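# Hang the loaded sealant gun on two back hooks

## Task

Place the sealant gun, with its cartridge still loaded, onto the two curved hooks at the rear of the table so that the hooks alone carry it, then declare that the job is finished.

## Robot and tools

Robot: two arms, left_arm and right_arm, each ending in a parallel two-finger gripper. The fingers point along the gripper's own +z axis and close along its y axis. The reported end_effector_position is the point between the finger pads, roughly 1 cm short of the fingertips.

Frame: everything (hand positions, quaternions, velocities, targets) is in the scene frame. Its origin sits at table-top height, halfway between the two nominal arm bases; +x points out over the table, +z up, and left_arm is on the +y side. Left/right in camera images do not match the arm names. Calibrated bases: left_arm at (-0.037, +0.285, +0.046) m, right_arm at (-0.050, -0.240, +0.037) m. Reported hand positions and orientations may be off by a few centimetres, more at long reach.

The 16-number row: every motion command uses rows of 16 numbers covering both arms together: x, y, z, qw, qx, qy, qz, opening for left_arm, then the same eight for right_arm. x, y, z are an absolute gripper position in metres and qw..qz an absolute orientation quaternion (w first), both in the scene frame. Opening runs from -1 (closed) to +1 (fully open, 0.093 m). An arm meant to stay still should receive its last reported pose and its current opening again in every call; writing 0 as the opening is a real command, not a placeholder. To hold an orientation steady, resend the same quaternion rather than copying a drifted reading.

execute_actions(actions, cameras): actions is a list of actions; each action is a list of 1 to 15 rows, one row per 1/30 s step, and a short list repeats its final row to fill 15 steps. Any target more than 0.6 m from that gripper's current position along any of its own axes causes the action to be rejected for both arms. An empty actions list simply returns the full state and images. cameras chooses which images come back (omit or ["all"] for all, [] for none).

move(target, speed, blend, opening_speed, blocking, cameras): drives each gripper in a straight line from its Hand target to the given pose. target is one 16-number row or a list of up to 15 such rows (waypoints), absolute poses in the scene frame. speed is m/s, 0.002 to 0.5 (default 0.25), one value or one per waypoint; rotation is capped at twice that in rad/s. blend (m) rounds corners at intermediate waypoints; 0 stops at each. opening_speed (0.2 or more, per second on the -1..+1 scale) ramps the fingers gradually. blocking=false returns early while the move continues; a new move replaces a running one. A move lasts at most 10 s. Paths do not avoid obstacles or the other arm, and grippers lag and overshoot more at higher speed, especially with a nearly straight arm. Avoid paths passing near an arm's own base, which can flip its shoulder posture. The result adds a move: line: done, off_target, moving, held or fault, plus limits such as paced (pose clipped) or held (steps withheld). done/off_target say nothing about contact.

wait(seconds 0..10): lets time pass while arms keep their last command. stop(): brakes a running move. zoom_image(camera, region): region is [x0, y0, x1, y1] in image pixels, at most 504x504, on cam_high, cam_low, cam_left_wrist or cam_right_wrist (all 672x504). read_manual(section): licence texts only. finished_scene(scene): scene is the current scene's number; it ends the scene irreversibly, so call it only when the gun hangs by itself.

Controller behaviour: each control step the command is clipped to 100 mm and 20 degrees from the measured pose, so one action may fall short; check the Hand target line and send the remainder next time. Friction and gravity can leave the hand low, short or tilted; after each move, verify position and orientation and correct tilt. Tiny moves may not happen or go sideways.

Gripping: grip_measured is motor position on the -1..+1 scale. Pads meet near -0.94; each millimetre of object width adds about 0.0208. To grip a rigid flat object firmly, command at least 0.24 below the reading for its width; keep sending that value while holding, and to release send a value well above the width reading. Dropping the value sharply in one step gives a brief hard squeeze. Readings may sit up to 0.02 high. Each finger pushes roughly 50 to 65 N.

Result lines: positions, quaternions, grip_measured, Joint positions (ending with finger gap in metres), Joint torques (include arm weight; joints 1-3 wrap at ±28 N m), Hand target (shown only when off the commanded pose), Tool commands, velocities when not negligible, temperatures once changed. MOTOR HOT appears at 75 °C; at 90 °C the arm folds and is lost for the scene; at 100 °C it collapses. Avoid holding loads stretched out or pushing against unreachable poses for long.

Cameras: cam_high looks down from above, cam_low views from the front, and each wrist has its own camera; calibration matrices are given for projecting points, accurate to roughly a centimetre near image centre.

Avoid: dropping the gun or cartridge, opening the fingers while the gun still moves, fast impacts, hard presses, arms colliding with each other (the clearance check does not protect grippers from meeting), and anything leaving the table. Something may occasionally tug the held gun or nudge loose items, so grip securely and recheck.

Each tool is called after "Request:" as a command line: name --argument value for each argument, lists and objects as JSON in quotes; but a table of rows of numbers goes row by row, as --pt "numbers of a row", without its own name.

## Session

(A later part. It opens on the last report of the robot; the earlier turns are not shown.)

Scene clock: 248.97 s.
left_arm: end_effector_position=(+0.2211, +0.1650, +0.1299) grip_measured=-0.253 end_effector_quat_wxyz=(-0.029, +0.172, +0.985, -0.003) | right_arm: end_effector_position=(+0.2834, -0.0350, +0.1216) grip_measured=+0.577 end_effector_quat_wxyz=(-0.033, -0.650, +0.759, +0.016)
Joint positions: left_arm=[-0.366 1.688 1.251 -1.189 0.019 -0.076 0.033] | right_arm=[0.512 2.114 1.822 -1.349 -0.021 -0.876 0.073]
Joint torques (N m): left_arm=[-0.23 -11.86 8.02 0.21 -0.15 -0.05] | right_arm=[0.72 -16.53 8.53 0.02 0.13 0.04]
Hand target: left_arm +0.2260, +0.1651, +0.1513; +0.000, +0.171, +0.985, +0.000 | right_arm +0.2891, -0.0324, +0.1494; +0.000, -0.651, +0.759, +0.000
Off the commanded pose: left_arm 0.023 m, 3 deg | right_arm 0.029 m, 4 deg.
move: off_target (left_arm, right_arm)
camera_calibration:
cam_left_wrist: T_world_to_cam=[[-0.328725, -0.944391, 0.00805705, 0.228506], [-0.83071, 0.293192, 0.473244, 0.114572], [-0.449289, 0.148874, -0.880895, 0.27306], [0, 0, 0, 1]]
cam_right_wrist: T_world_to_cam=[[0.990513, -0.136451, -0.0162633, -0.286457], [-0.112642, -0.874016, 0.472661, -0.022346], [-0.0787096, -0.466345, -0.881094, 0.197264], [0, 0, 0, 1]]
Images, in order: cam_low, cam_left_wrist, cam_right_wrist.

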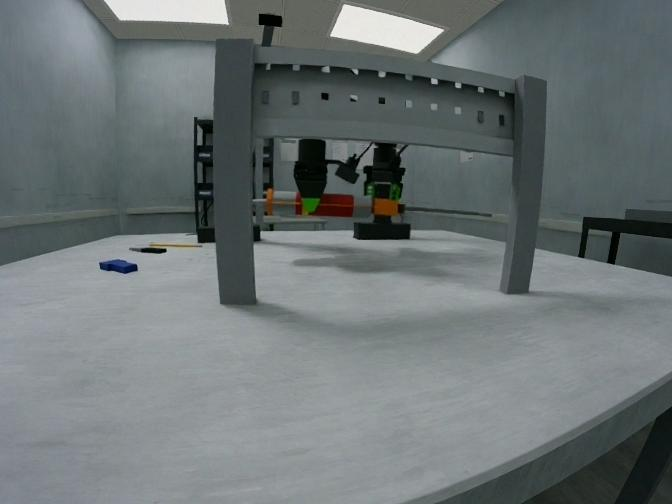

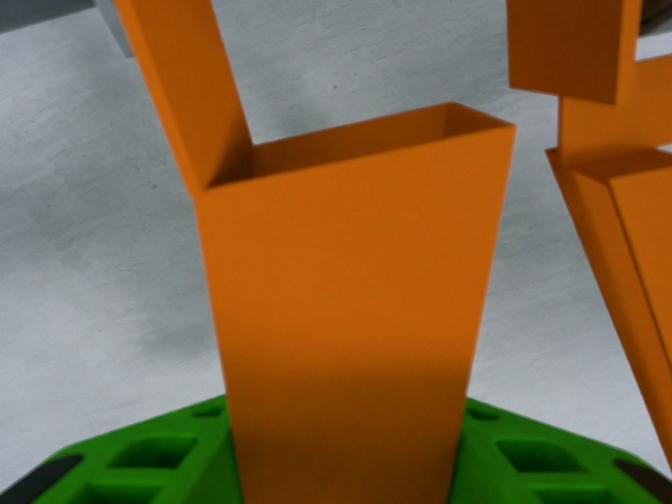

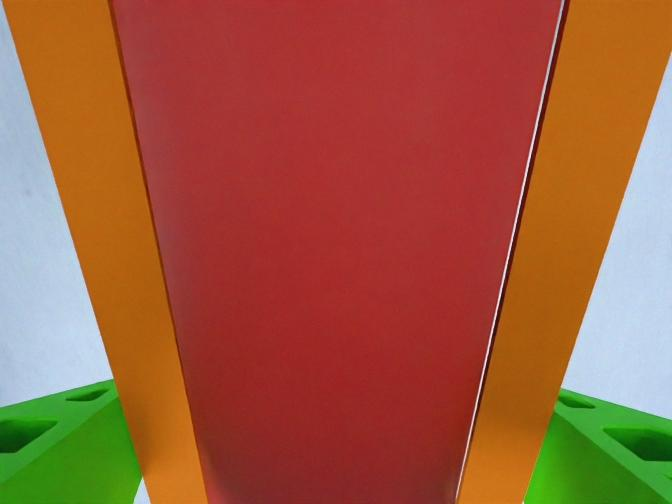

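Request:
move --pt "0.2296 0.1636 0.188 0.2164 0.167 0.9619 0.0033 -0.5 0.285 -0.034 0.225 0.1404 -0.6354 0.7413 -0.1648 0.3" --pt "0.2542 0.1598 0.2252 0.4226 0.1551 0.893 0.0065 -0.5 0.285 -0.034 0.295 0.2741 -0.5898 0.6882 -0.3218 0.3" --pt "0.295 0.1521 0.297 0.6088 0.1358 0.7817 0.0093 -0.5 0.29 -0.036 0.385 0.3949 -0.5163 0.6024 -0.4636 0.3" --pt "0.377 0.137 0.3225 0.6088 0.1358 0.7817 0.0093 -0.5 0.378 -0.052 0.41 0.3949 -0.5163 0.6024 -0.4636 0.3" --speed 0.18 --blend 0.02

Request:
zoom_image --camera "cam_high" --region '[220, 170, 540, 370]'

Scene clock: 277.03 s.
left_arm: end_effector_position=(+0.3634, +0.1413, +0.2854) grip_measured=-0.253 end_effector_quat_wxyz=(+0.566, +0.134, +0.814, +0.011) | right_arm: end_effector_position=(+0.3700, -0.0523, +0.3701) grip_measured=+0.576 end_effector_quat_wxyz=(+0.360, -0.540, +0.620, -0.441)
Joint positions: left_arm=[-0.402 1.327 0.921 0.02 -0.293 0.065 0.033] | right_arm=[0.65 1.606 1.572 -0.484 0.779 -1.221 0.073]
Joint torques (N m): left_arm=[0.58 -5.49 10.66 3.13 0 0.4] | right_arm=[-0.06 -9.01 10.86 2.69 0.43 -0.79]
Hand target: left_arm +0.3735, +0.1384, +0.3225; +0.608, +0.135, +0.782, +0.010 | right_arm +0.3744, -0.0539, +0.4092; +0.393, -0.515, +0.605, -0.463
Off the commanded pose: left_arm 0.040 m, 6 deg | right_arm 0.041 m, 6 deg.
move: off_target (left_arm, right_arm)
camera_calibration:
cam_left_wrist: T_world_to_cam=[[-0.195517, -0.967355, -0.161235, 0.254815], [-0.686577, 0.252413, -0.681836, 0.449254], [0.700275, -0.0226106, -0.713515, 0.0362363], [0, 0, 0, 1]]
cam_right_wrist: T_world_to_cam=[[0.305955, -0.00441508, 0.952036, -0.468692], [-0.556816, -0.811954, 0.175178, 0.132524], [0.772236, -0.583705, -0.25088, -0.139268], [0, 0, 0, 1]]

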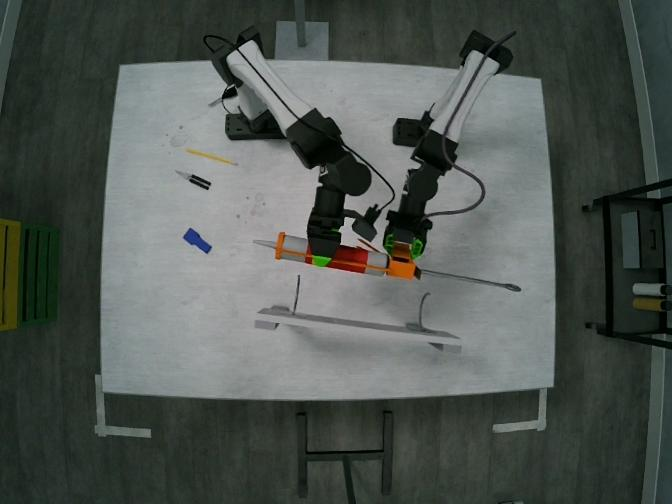

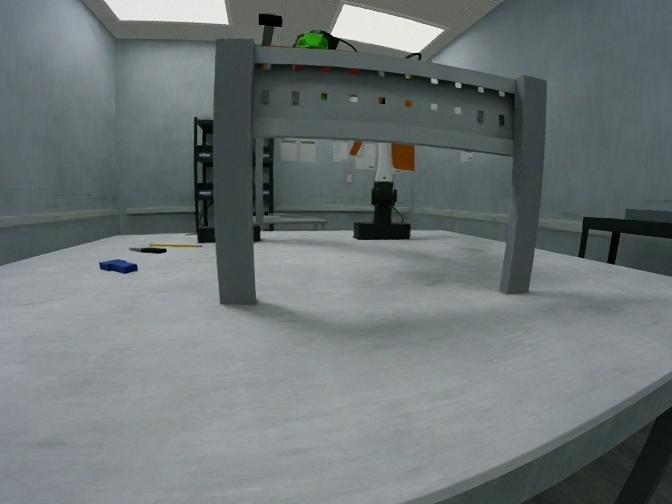

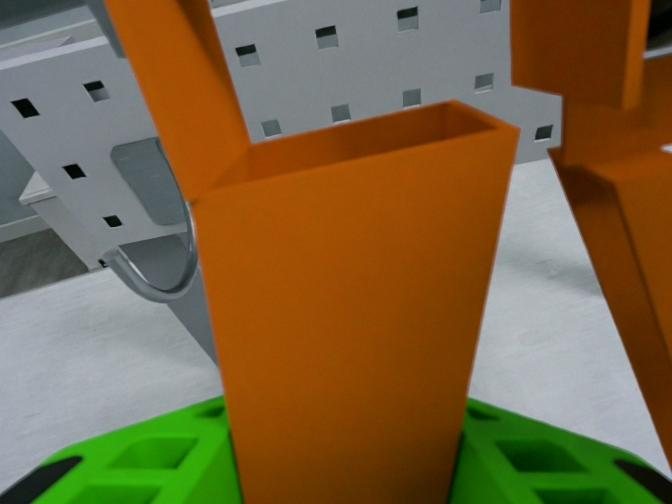

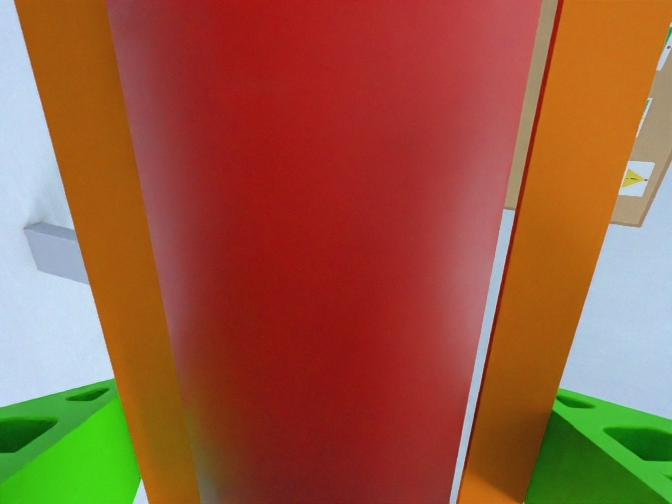

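Scaled by 1.575 from the camera's 672x504 image, which has a finer 960x720 frame.

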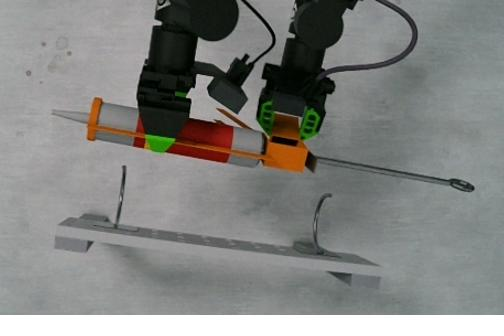

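Request:
move --target '[0.465, 0.126, 0.332, 0.6088, 0.1358, 0.7817, 0.0093, -0.5, 0.474, -0.067, 0.418, 0.3949, -0.5163, 0.6024, -0.4636, 0.3]' --speed 0.14 --cameras '["cam_high","cam_low"]'

Request:
zoom_image --camera "cam_high" --region '[220, 170, 540, 370]'

Scene clock: 290.50 s.
left_arm: end_effector_position=(+0.4516, +0.1323, +0.2902) grip_measured=-0.253 end_effector_quat_wxyz=(+0.561, +0.130, +0.817, +0.015) | right_arm: end_effector_position=(+0.4651, -0.0624, +0.3748) grip_measured=+0.576 end_effector_quat_wxyz=(+0.361, -0.545, +0.620, -0.433)
Joint positions: left_arm=[-0.32 1.654 1.248 0.016 -0.229 0.092 0.033] | right_arm=[0.48 1.893 1.927 -0.496 0.613 -1.318 0.073]
Joint torques (N m): left_arm=[0.32 -9.31 10.73 3.14 0.11 0.38] | right_arm=[-0.39 -11.85 10.95 2.79 0.37 -0.61]
Heat: left arm: 47 °C; right arm: 47 °C.
Hand target: left_arm +0.4609, +0.1274, +0.3319; +0.608, +0.135, +0.782, +0.011 | right_arm +0.4695, -0.0686, +0.4171; +0.394, -0.516, +0.604, -0.463
Off the commanded pose: left_arm 0.044 m, 7 deg | right_arm 0.044 m, 7 deg.
move: off_target (left_arm, right_arm)
Images, in order: cam_high, cam_low.

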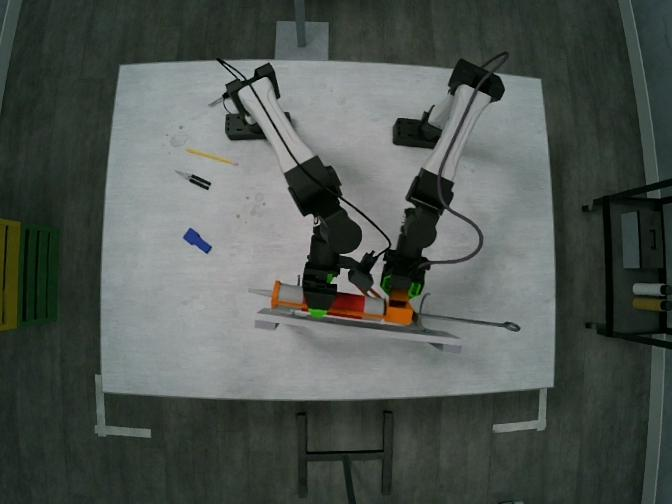

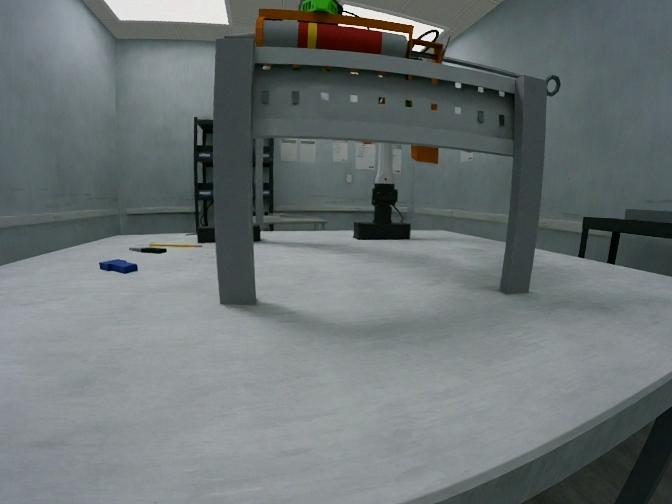

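Scaled by 1.575 from the camera's 672x504 image, which has a finer 960x720 frame.

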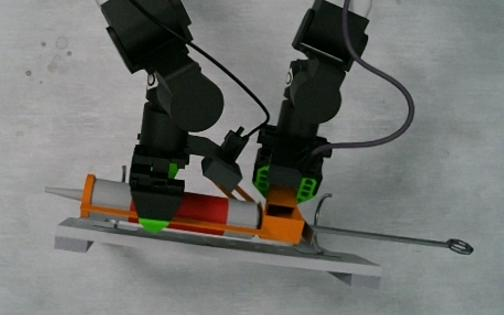

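Request:
move --pt "0.465 0.125 0.25 0.6088 0.1358 0.7817 0.0093 -0.5 0.474 -0.068 0.336 0.3949 -0.5163 0.6024 -0.4636 0.3" --pt "0.465 0.123 0.216 0.6088 0.1358 0.7817 0.0093 -0.5 0.472 -0.071 0.302 0.3949 -0.5163 0.6024 -0.4636 0.3" --speed '[0.07,0.045]' --blend 0.01 --cameras '["cam_high","cam_low"]'

Request:
zoom_image --camera "cam_high" --region '[220, 220, 540, 370]'

Scene clock: 302.87 s.
left_arm: end_effector_position=(+0.4549, +0.1352, +0.1852) grip_measured=-0.253 end_effector_quat_wxyz=(+0.561, +0.129, +0.817, +0.023) | right_arm: end_effector_position=(+0.4688, -0.0601, +0.2671) grip_measured=+0.576 end_effector_quat_wxyz=(+0.371, -0.544, +0.618, -0.430)
Joint positions: left_arm=[-0.316 1.813 0.985 0.438 -0.239 0.101 0.033] | right_arm=[0.476 1.878 1.465 -0.031 0.597 -1.32 0.073]
Joint torques (N m): left_arm=[-0.7 -10.45 6.98 3.51 0.2 0.23] | right_arm=[-0.75 -15.13 6.28 2.91 0.46 -0.61]
Hand target: left_arm +0.4625, +0.1240, +0.2164; +0.607, +0.135, +0.783, +0.010 | right_arm +0.4705, -0.0715, +0.3015; +0.392, -0.516, +0.605, -0.462
Off the commanded pose: left_arm 0.035 m, 7 deg | right_arm 0.037 m, 6 deg.
move: off_target (left_arm, right_arm)
Images, in order: cam_high, cam_low.

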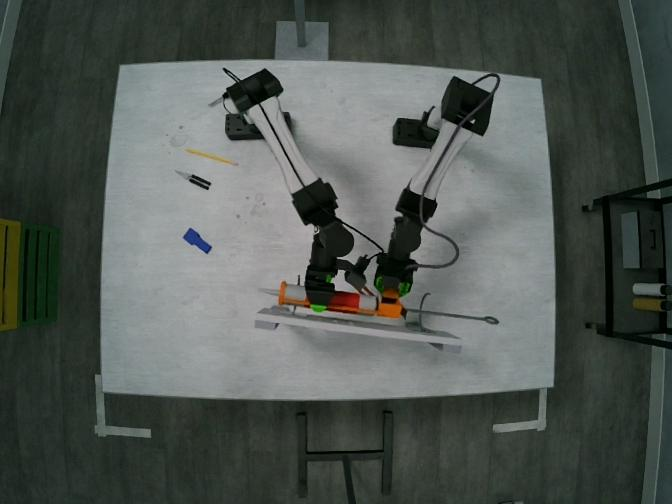

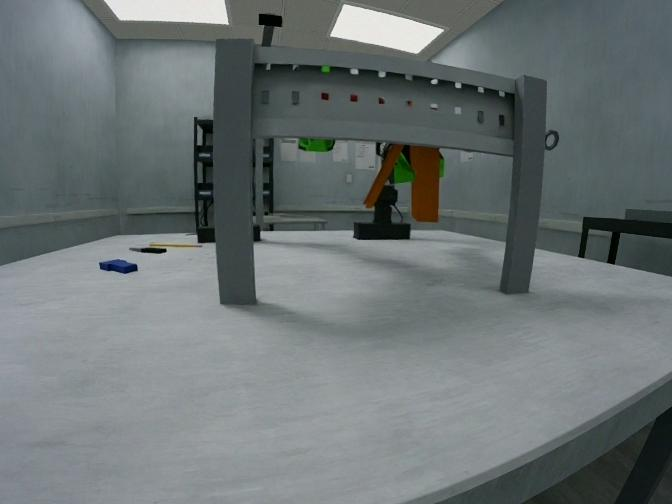

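Scaled by 1.575 from the camera's 672x504 image, which has a finer 960x720 frame.

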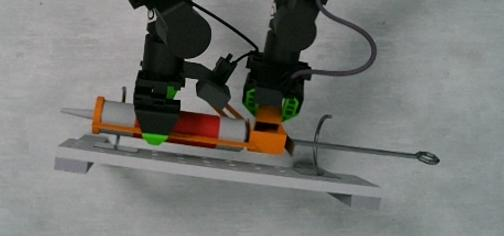

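Request:
move --pt "0.465 0.122 0.201 0.6088 0.1358 0.7817 0.0093 -0.5 0.472 -0.071 0.286 0.3949 -0.5163 0.6024 -0.4636 0.3" --pt "0.465 0.111 0.170 0.61 0.0988 0.7853 -0.039 -0.5 0.472 -0.071 0.276 0.3584 -0.5426 0.5762 -0.4953 0.3" --speed 0.04 --blend 0.005 --cameras '["cam_high","cam_low"]'

Request:
zoom_image --camera "cam_high" --region '[220, 220, 540, 370]'

Scene clock: 316.20 s.
left_arm: end_effector_position=(+0.4605, +0.1210, +0.1586) grip_measured=-0.254 end_effector_quat_wxyz=(+0.586, +0.094, +0.804, -0.020) | right_arm: end_effector_position=(+0.4687, -0.0669, +0.2628) grip_measured=+0.576 end_effector_quat_wxyz=(-0.353, +0.557, -0.585, +0.473)
Joint positions: left_arm=[-0.334 1.929 0.94 0.664 -0.229 0.007 0.033] | right_arm=[0.476 1.874 1.394 0.092 0.639 -1.45 0.073]
Joint torques (N m): left_arm=[-0.49 -8.99 5.81 3.25 0.28 0.04] | right_arm=[0.02 -11.4 6.6 2.68 0.43 -0.44]
Hand target: left_arm +0.4641, +0.1113, +0.1702; +0.609, +0.099, +0.786, -0.038 | right_arm +0.4715, -0.0711, +0.2759; -0.357, +0.543, -0.578, +0.494
Off the commanded pose: left_arm 0.016 m, 4 deg | right_arm 0.014 m, 3 deg.
move: off_target (left_arm, right_arm)
Images, in order: cam_high, cam_low.

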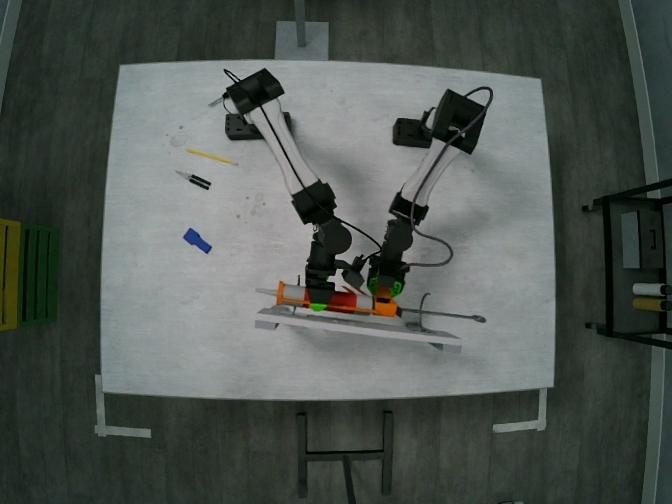

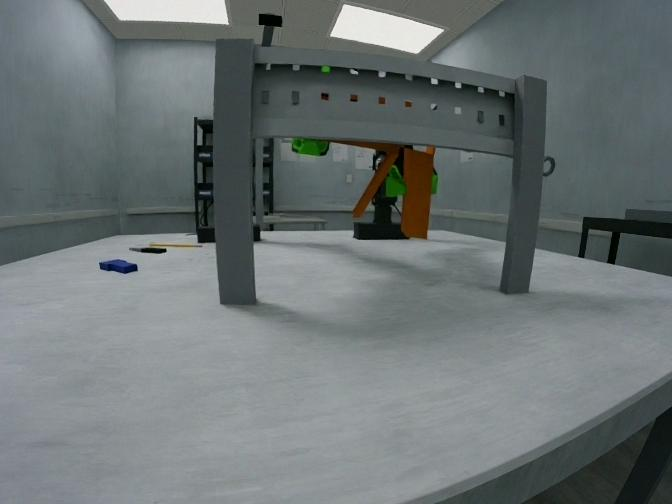

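Scaled by 1.575 from the camera's 672x504 image, which has a finer 960x720 frame.

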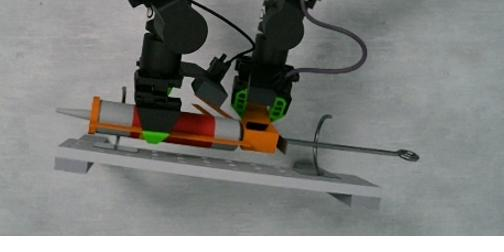

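Request:
move --pt "0.465 0.110 0.156 0.61 0.0988 0.7853 -0.039 -0.5 0.472 -0.070 0.270 0.3584 -0.5426 0.5762 -0.4953 0.3" --pt "0.4645 0.111 0.146 0.61 0.0988 0.7853 -0.039 -0.5 0.471 -0.069 0.264 0.3584 -0.5426 0.5762 -0.4953 0.3" --speed 0.04 --blend 0.005 --cameras '["cam_high","cam_left_wrist"]'

Request:
zoom_image --camera "cam_high" --region '[220, 220, 540, 370]'

Scene clock: 335.90 s.
left_arm: end_effector_position=(+0.4650, +0.1205, +0.1561) grip_measured=-0.254 end_effector_quat_wxyz=(+0.611, +0.087, +0.786, -0.019) | right_arm: end_effector_position=(+0.4704, -0.0671, +0.2623) grip_measured=+0.576 end_effector_quat_wxyz=(-0.361, +0.546, -0.578, +0.487)
Joint positions: left_arm=[-0.336 1.979 0.924 0.793 -0.244 0.015 0.033] | right_arm=[0.479 1.882 1.36 0.181 0.656 -1.477 0.073]
Joint torques (N m): left_arm=[-0.34 -7.39 4.82 2.89 0.48 -0.08] | right_arm=[0.2 -10.97 6.56 2.24 0.27 -0.15]
Hand target: left_arm +0.4639, +0.1113, +0.1462; +0.609, +0.099, +0.786, -0.039 | right_arm +0.4709, -0.0690, +0.2639; -0.358, +0.543, -0.576, +0.495
Off the commanded pose: left_arm 0.014 m, 3 deg | right_arm 0.003 m, 1 deg.
move: off_target (left_arm)
camera_calibration:
cam_left_wrist: T_world_to_cam=[[-0.151109, -0.986132, -0.0686241, 0.200827], [-0.621742, 0.148783, -0.768961, 0.432042], [0.768507, -0.0735302, -0.635602, -0.165373], [0, 0, 0, 1]]
Images, in order: cam_high, cam_left_wrist.

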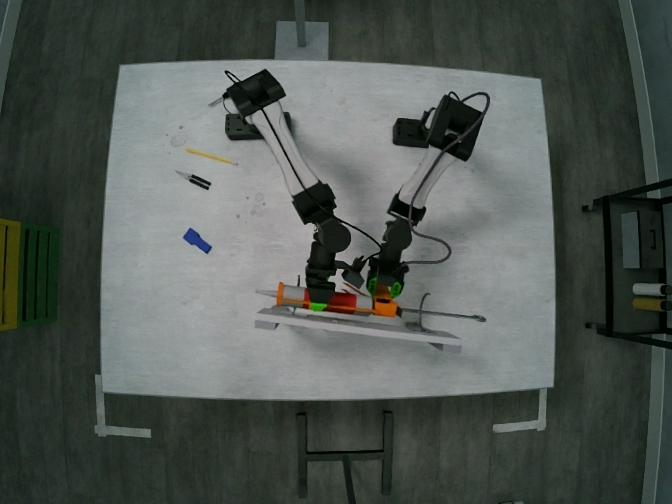

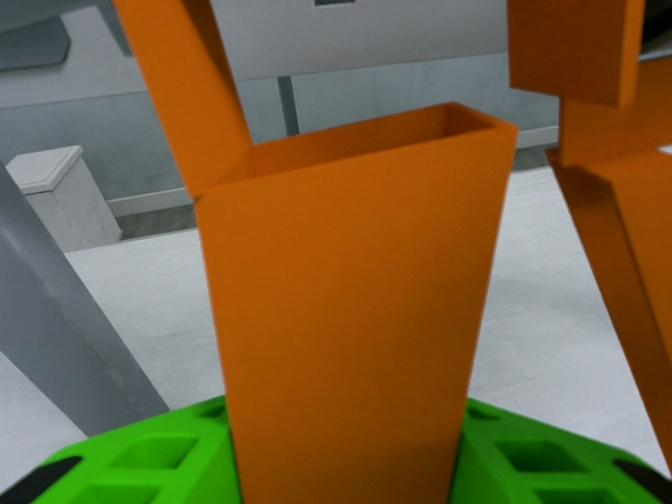

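Scaled by 1.575 from the camera's 672x504 image, which has a finer 960x720 frame.

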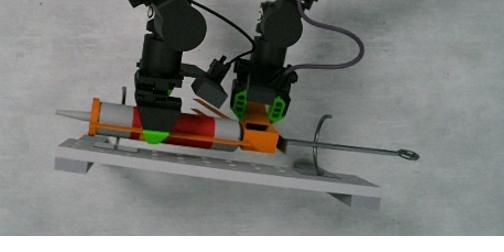

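Request:
move --pt "0.4645 0.120 0.155 0.611 0.088 0.786 -0.02 -0.5 0.4705 -0.067 0.263 0.361 -0.546 0.578 -0.487 1" --pt "0.4645 0.120 0.155 0.611 0.088 0.786 -0.02 -0.5 0.437 -0.061 0.273 0.361 -0.546 0.578 -0.487 1" --pt "0.4645 0.120 0.155 0.611 0.088 0.786 -0.02 -0.5 0.35 -0.055 0.293 0.361 -0.546 0.578 -0.487 1" --speed '[0.04,0.05,0.12]' --opening_speed 0.7 --blend '[0,0.01,0]'

Request:
zoom_image --camera "cam_high" --region '[220, 220, 540, 370]'

Scene clock: 352.90 s.
left_arm: end_effector_position=(+0.4651, +0.1210, +0.1562) grip_measured=-0.254 end_effector_quat_wxyz=(+0.611, +0.086, +0.786, -0.017) | right_arm: end_effector_position=(+0.3551, -0.0510, +0.2893) grip_measured=+1.000 end_effector_quat_wxyz=(-0.359, +0.552, -0.575, +0.486)
Joint positions: left_arm=[-0.336 1.979 0.924 0.793 -0.247 0.016 0.033] | right_arm=[0.692 1.54 1.103 0.017 0.847 -1.376 0.093]
Joint torques (N m): left_arm=[0.06 -10.11 5 2.58 0.04 0.01] | right_arm=[0.47 -9.96 5.7 1.86 0.29 0.09]
Hand target: left_arm +0.4646, +0.1201, +0.1551; +0.611, +0.088, +0.786, -0.020 | right_arm +0.3502, -0.0549, +0.2929; -0.361, +0.546, -0.578, +0.487
Off the commanded pose: left_arm 0.002 m, 0 deg | right_arm 0.007 m, 1 deg.
move: done
camera_calibration:
cam_left_wrist: T_world_to_cam=[[-0.148272, -0.986483, -0.0697593, 0.200241], [-0.621892, 0.147854, -0.769019, 0.432232], [0.768938, -0.0706412, -0.635408, -0.165956], [0, 0, 0, 1]]
cam_right_wrist: T_world_to_cam=[[0.238012, 0.105301, 0.965537, -0.361369], [-0.546045, -0.807619, 0.222683, 0.122076], [0.803234, -0.580227, -0.134723, -0.191639], [0, 0, 0, 1]]

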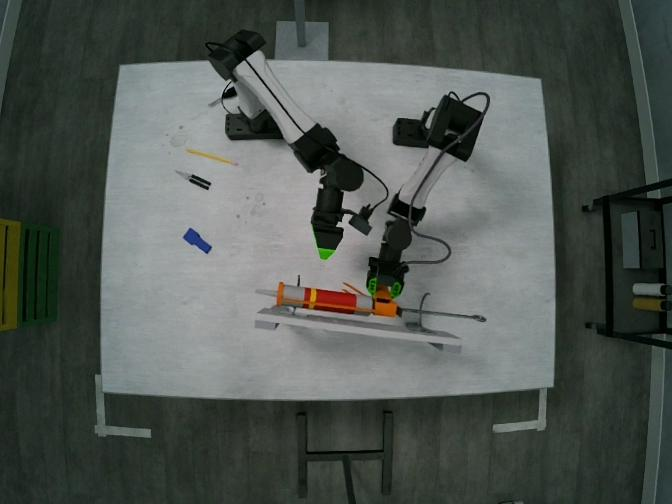

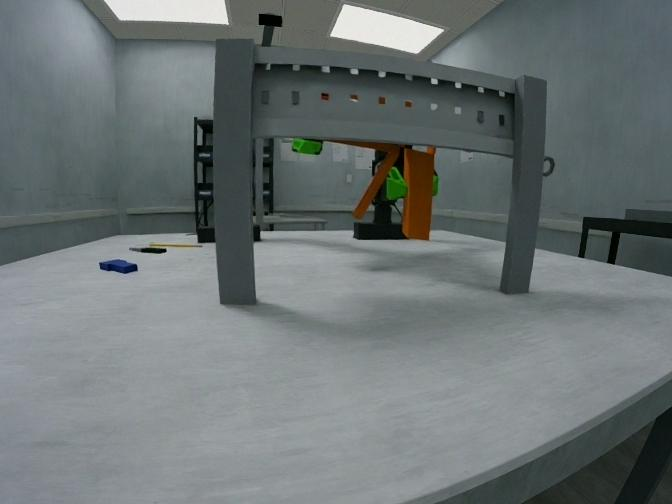

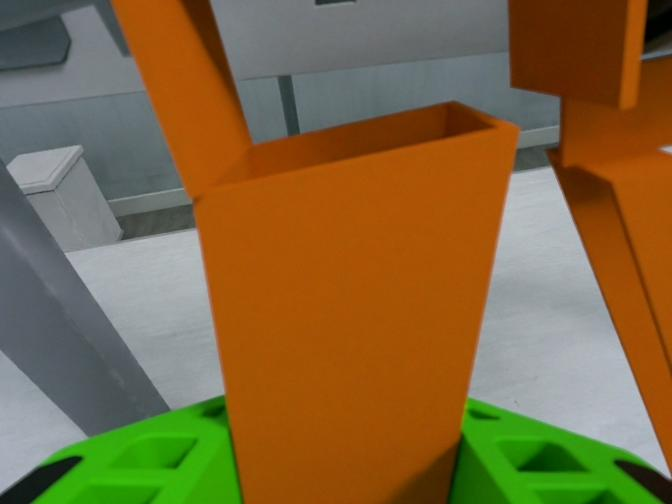

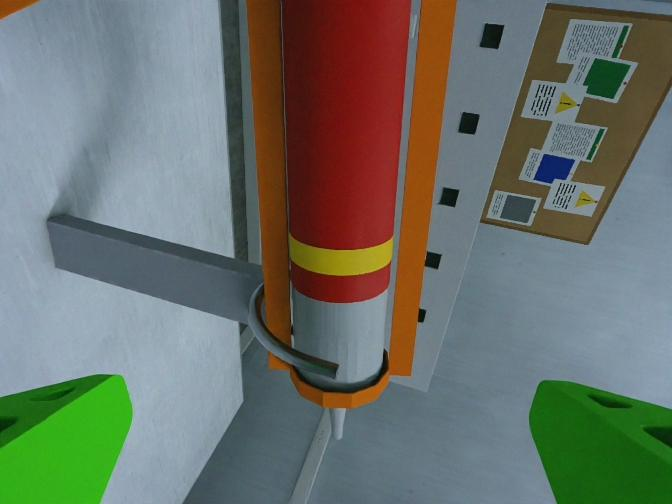

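Scaled by 1.575 from the camera's 672x504 image, which has a finer 960x720 frame.

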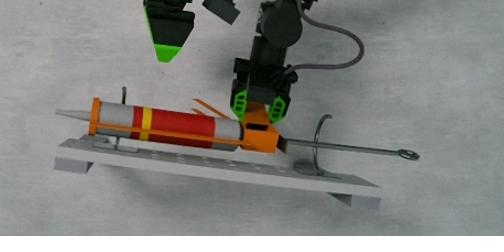

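Request:
move --pt "0.4645 0.120 0.155 0.611 0.088 0.786 -0.02 0.35 0.27 -0.15 0.30 0.361 -0.546 0.578 -0.487 1" --pt "0.345 0.138 0.187 0.611 0.088 0.786 -0.02 0.35 0.24 -0.19 0.30 0.361 -0.546 0.578 -0.487 1" --speed 0.12 --opening_speed 0.6

Request:
zoom_image --camera "cam_high" --region '[220, 220, 540, 370]'

Scene clock: 363.43 s.
left_arm: end_effector_position=(+0.3485, +0.1367, +0.1832) grip_measured=+0.347 end_effector_quat_wxyz=(+0.609, +0.093, +0.787, -0.019) | right_arm: end_effector_position=(+0.2410, -0.1890, +0.3056) grip_measured=+1.000 end_effector_quat_wxyz=(+0.367, -0.538, +0.580, -0.488)
Joint positions: left_arm=[-0.447 1.514 0.501 0.737 -0.342 -0.008 0.062] | right_arm=[0.518 0.786 0.687 -0.237 0.699 -1.452 0.093]
Joint torques (N m): left_arm=[-0.43 -8.18 4.66 2.38 -0.19 -0.09] | right_arm=[-0.27 -1.52 5.82 1.97 0.01 -0.11]
Hand target: left_arm +0.3451, +0.1379, +0.1869; +0.611, +0.088, +0.786, -0.020 | right_arm +0.2400, -0.1900, +0.3001; -0.361, +0.546, -0.578, +0.487
Off the commanded pose: left_arm 0.005 m, 1 deg | right_arm 0.006 m, 1 deg.
move: done
camera_calibration:
cam_left_wrist: T_world_to_cam=[[-0.161544, -0.983989, -0.0752961, 0.205641], [-0.623445, 0.160902, -0.765132, 0.376221], [0.764997, -0.0766598, -0.639456, -0.0551328], [0, 0, 0, 1]]
cam_right_wrist: T_world_to_cam=[[0.218319, 0.0813221, 0.972483, -0.337333], [-0.563711, -0.802939, 0.193696, -0.0412693], [0.796597, -0.590487, -0.129455, -0.179894], [0, 0, 0, 1]]

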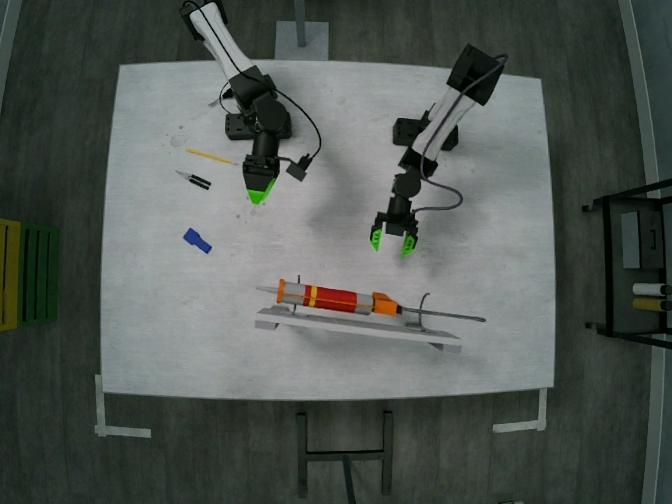

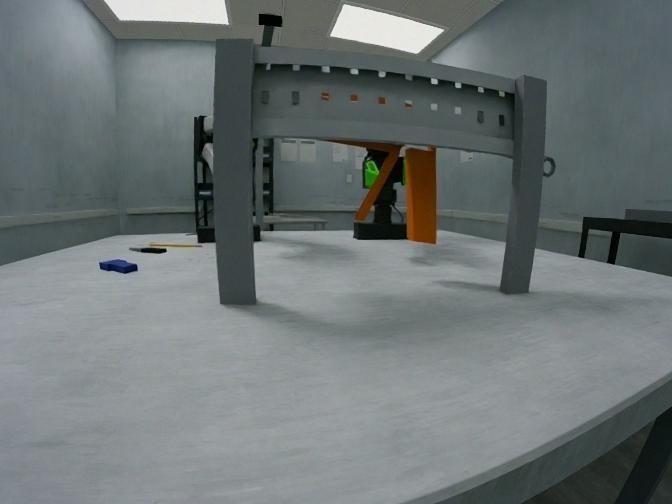

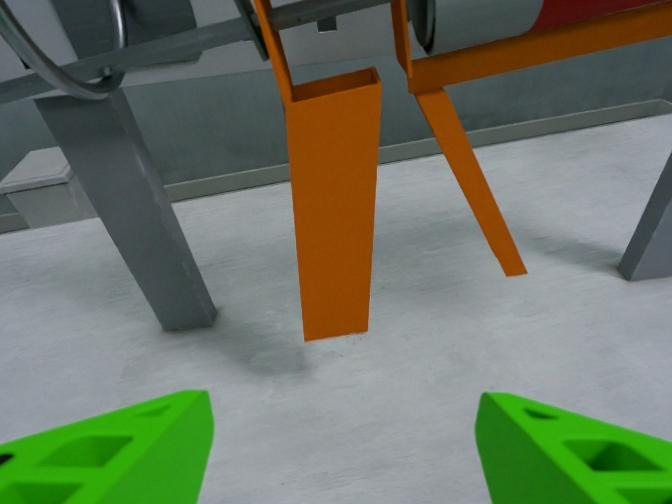

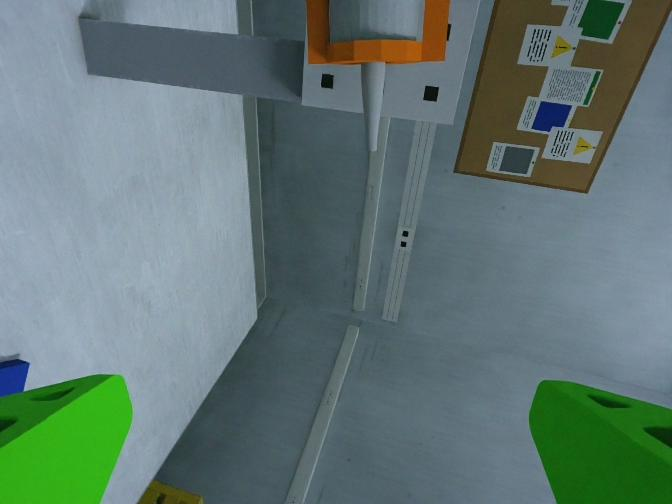

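Scaled by 1.575 from the camera's 672x504 image, which has a finer 960x720 frame.

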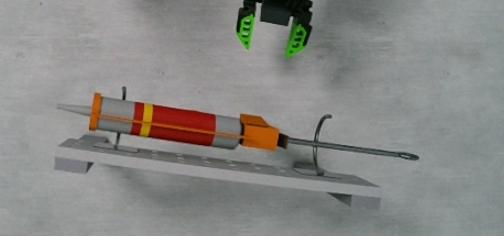

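Request:
wait --seconds 1 --cameras '["cam_high"]'

Scene clock: 367.50 s.
left_arm: end_effector_position=(+0.3485, +0.1369, +0.1829) grip_measured=+0.347 end_effector_quat_wxyz=(+0.609, +0.093, +0.788, -0.019) | right_arm: end_effector_position=(+0.2410, -0.1889, +0.3054) grip_measured=+1.000 end_effector_quat_wxyz=(+0.367, -0.539, +0.580, -0.488)
Joint positions: left_arm=[-0.447 1.514 0.501 0.736 -0.343 -0.008 0.062] | right_arm=[0.518 0.786 0.687 -0.238 0.698 -1.452 0.093]
Joint torques (N m): left_arm=[-0.46 -8.2 4.72 2.4 -0.2 -0.08] | right_arm=[-0.27 -1.44 5.82 1.97 0.02 -0.12]
Hand target: left_arm +0.3451, +0.1379, +0.1868; +0.611, +0.088, +0.786, -0.020 | right_arm +0.2400, -0.1900, +0.3001; -0.361, +0.546, -0.578, +0.487
Tool commands: left_gripper/opening=+0.35 right_gripper/opening=+1.0
Off the commanded pose: left_arm 0.005 m, 1 deg | right_arm 0.006 m, 1 deg.
wait: 1.00 s; at rest from the start
Images, in order: cam_high.

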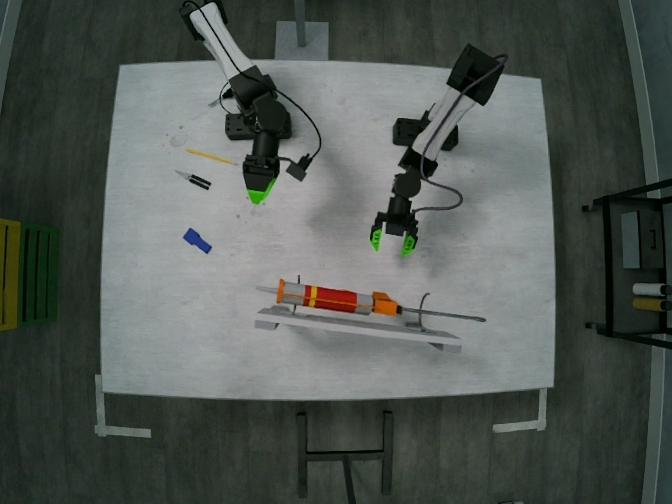

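Request:
finished_scene --scene 3

The scene is finished: the task was done.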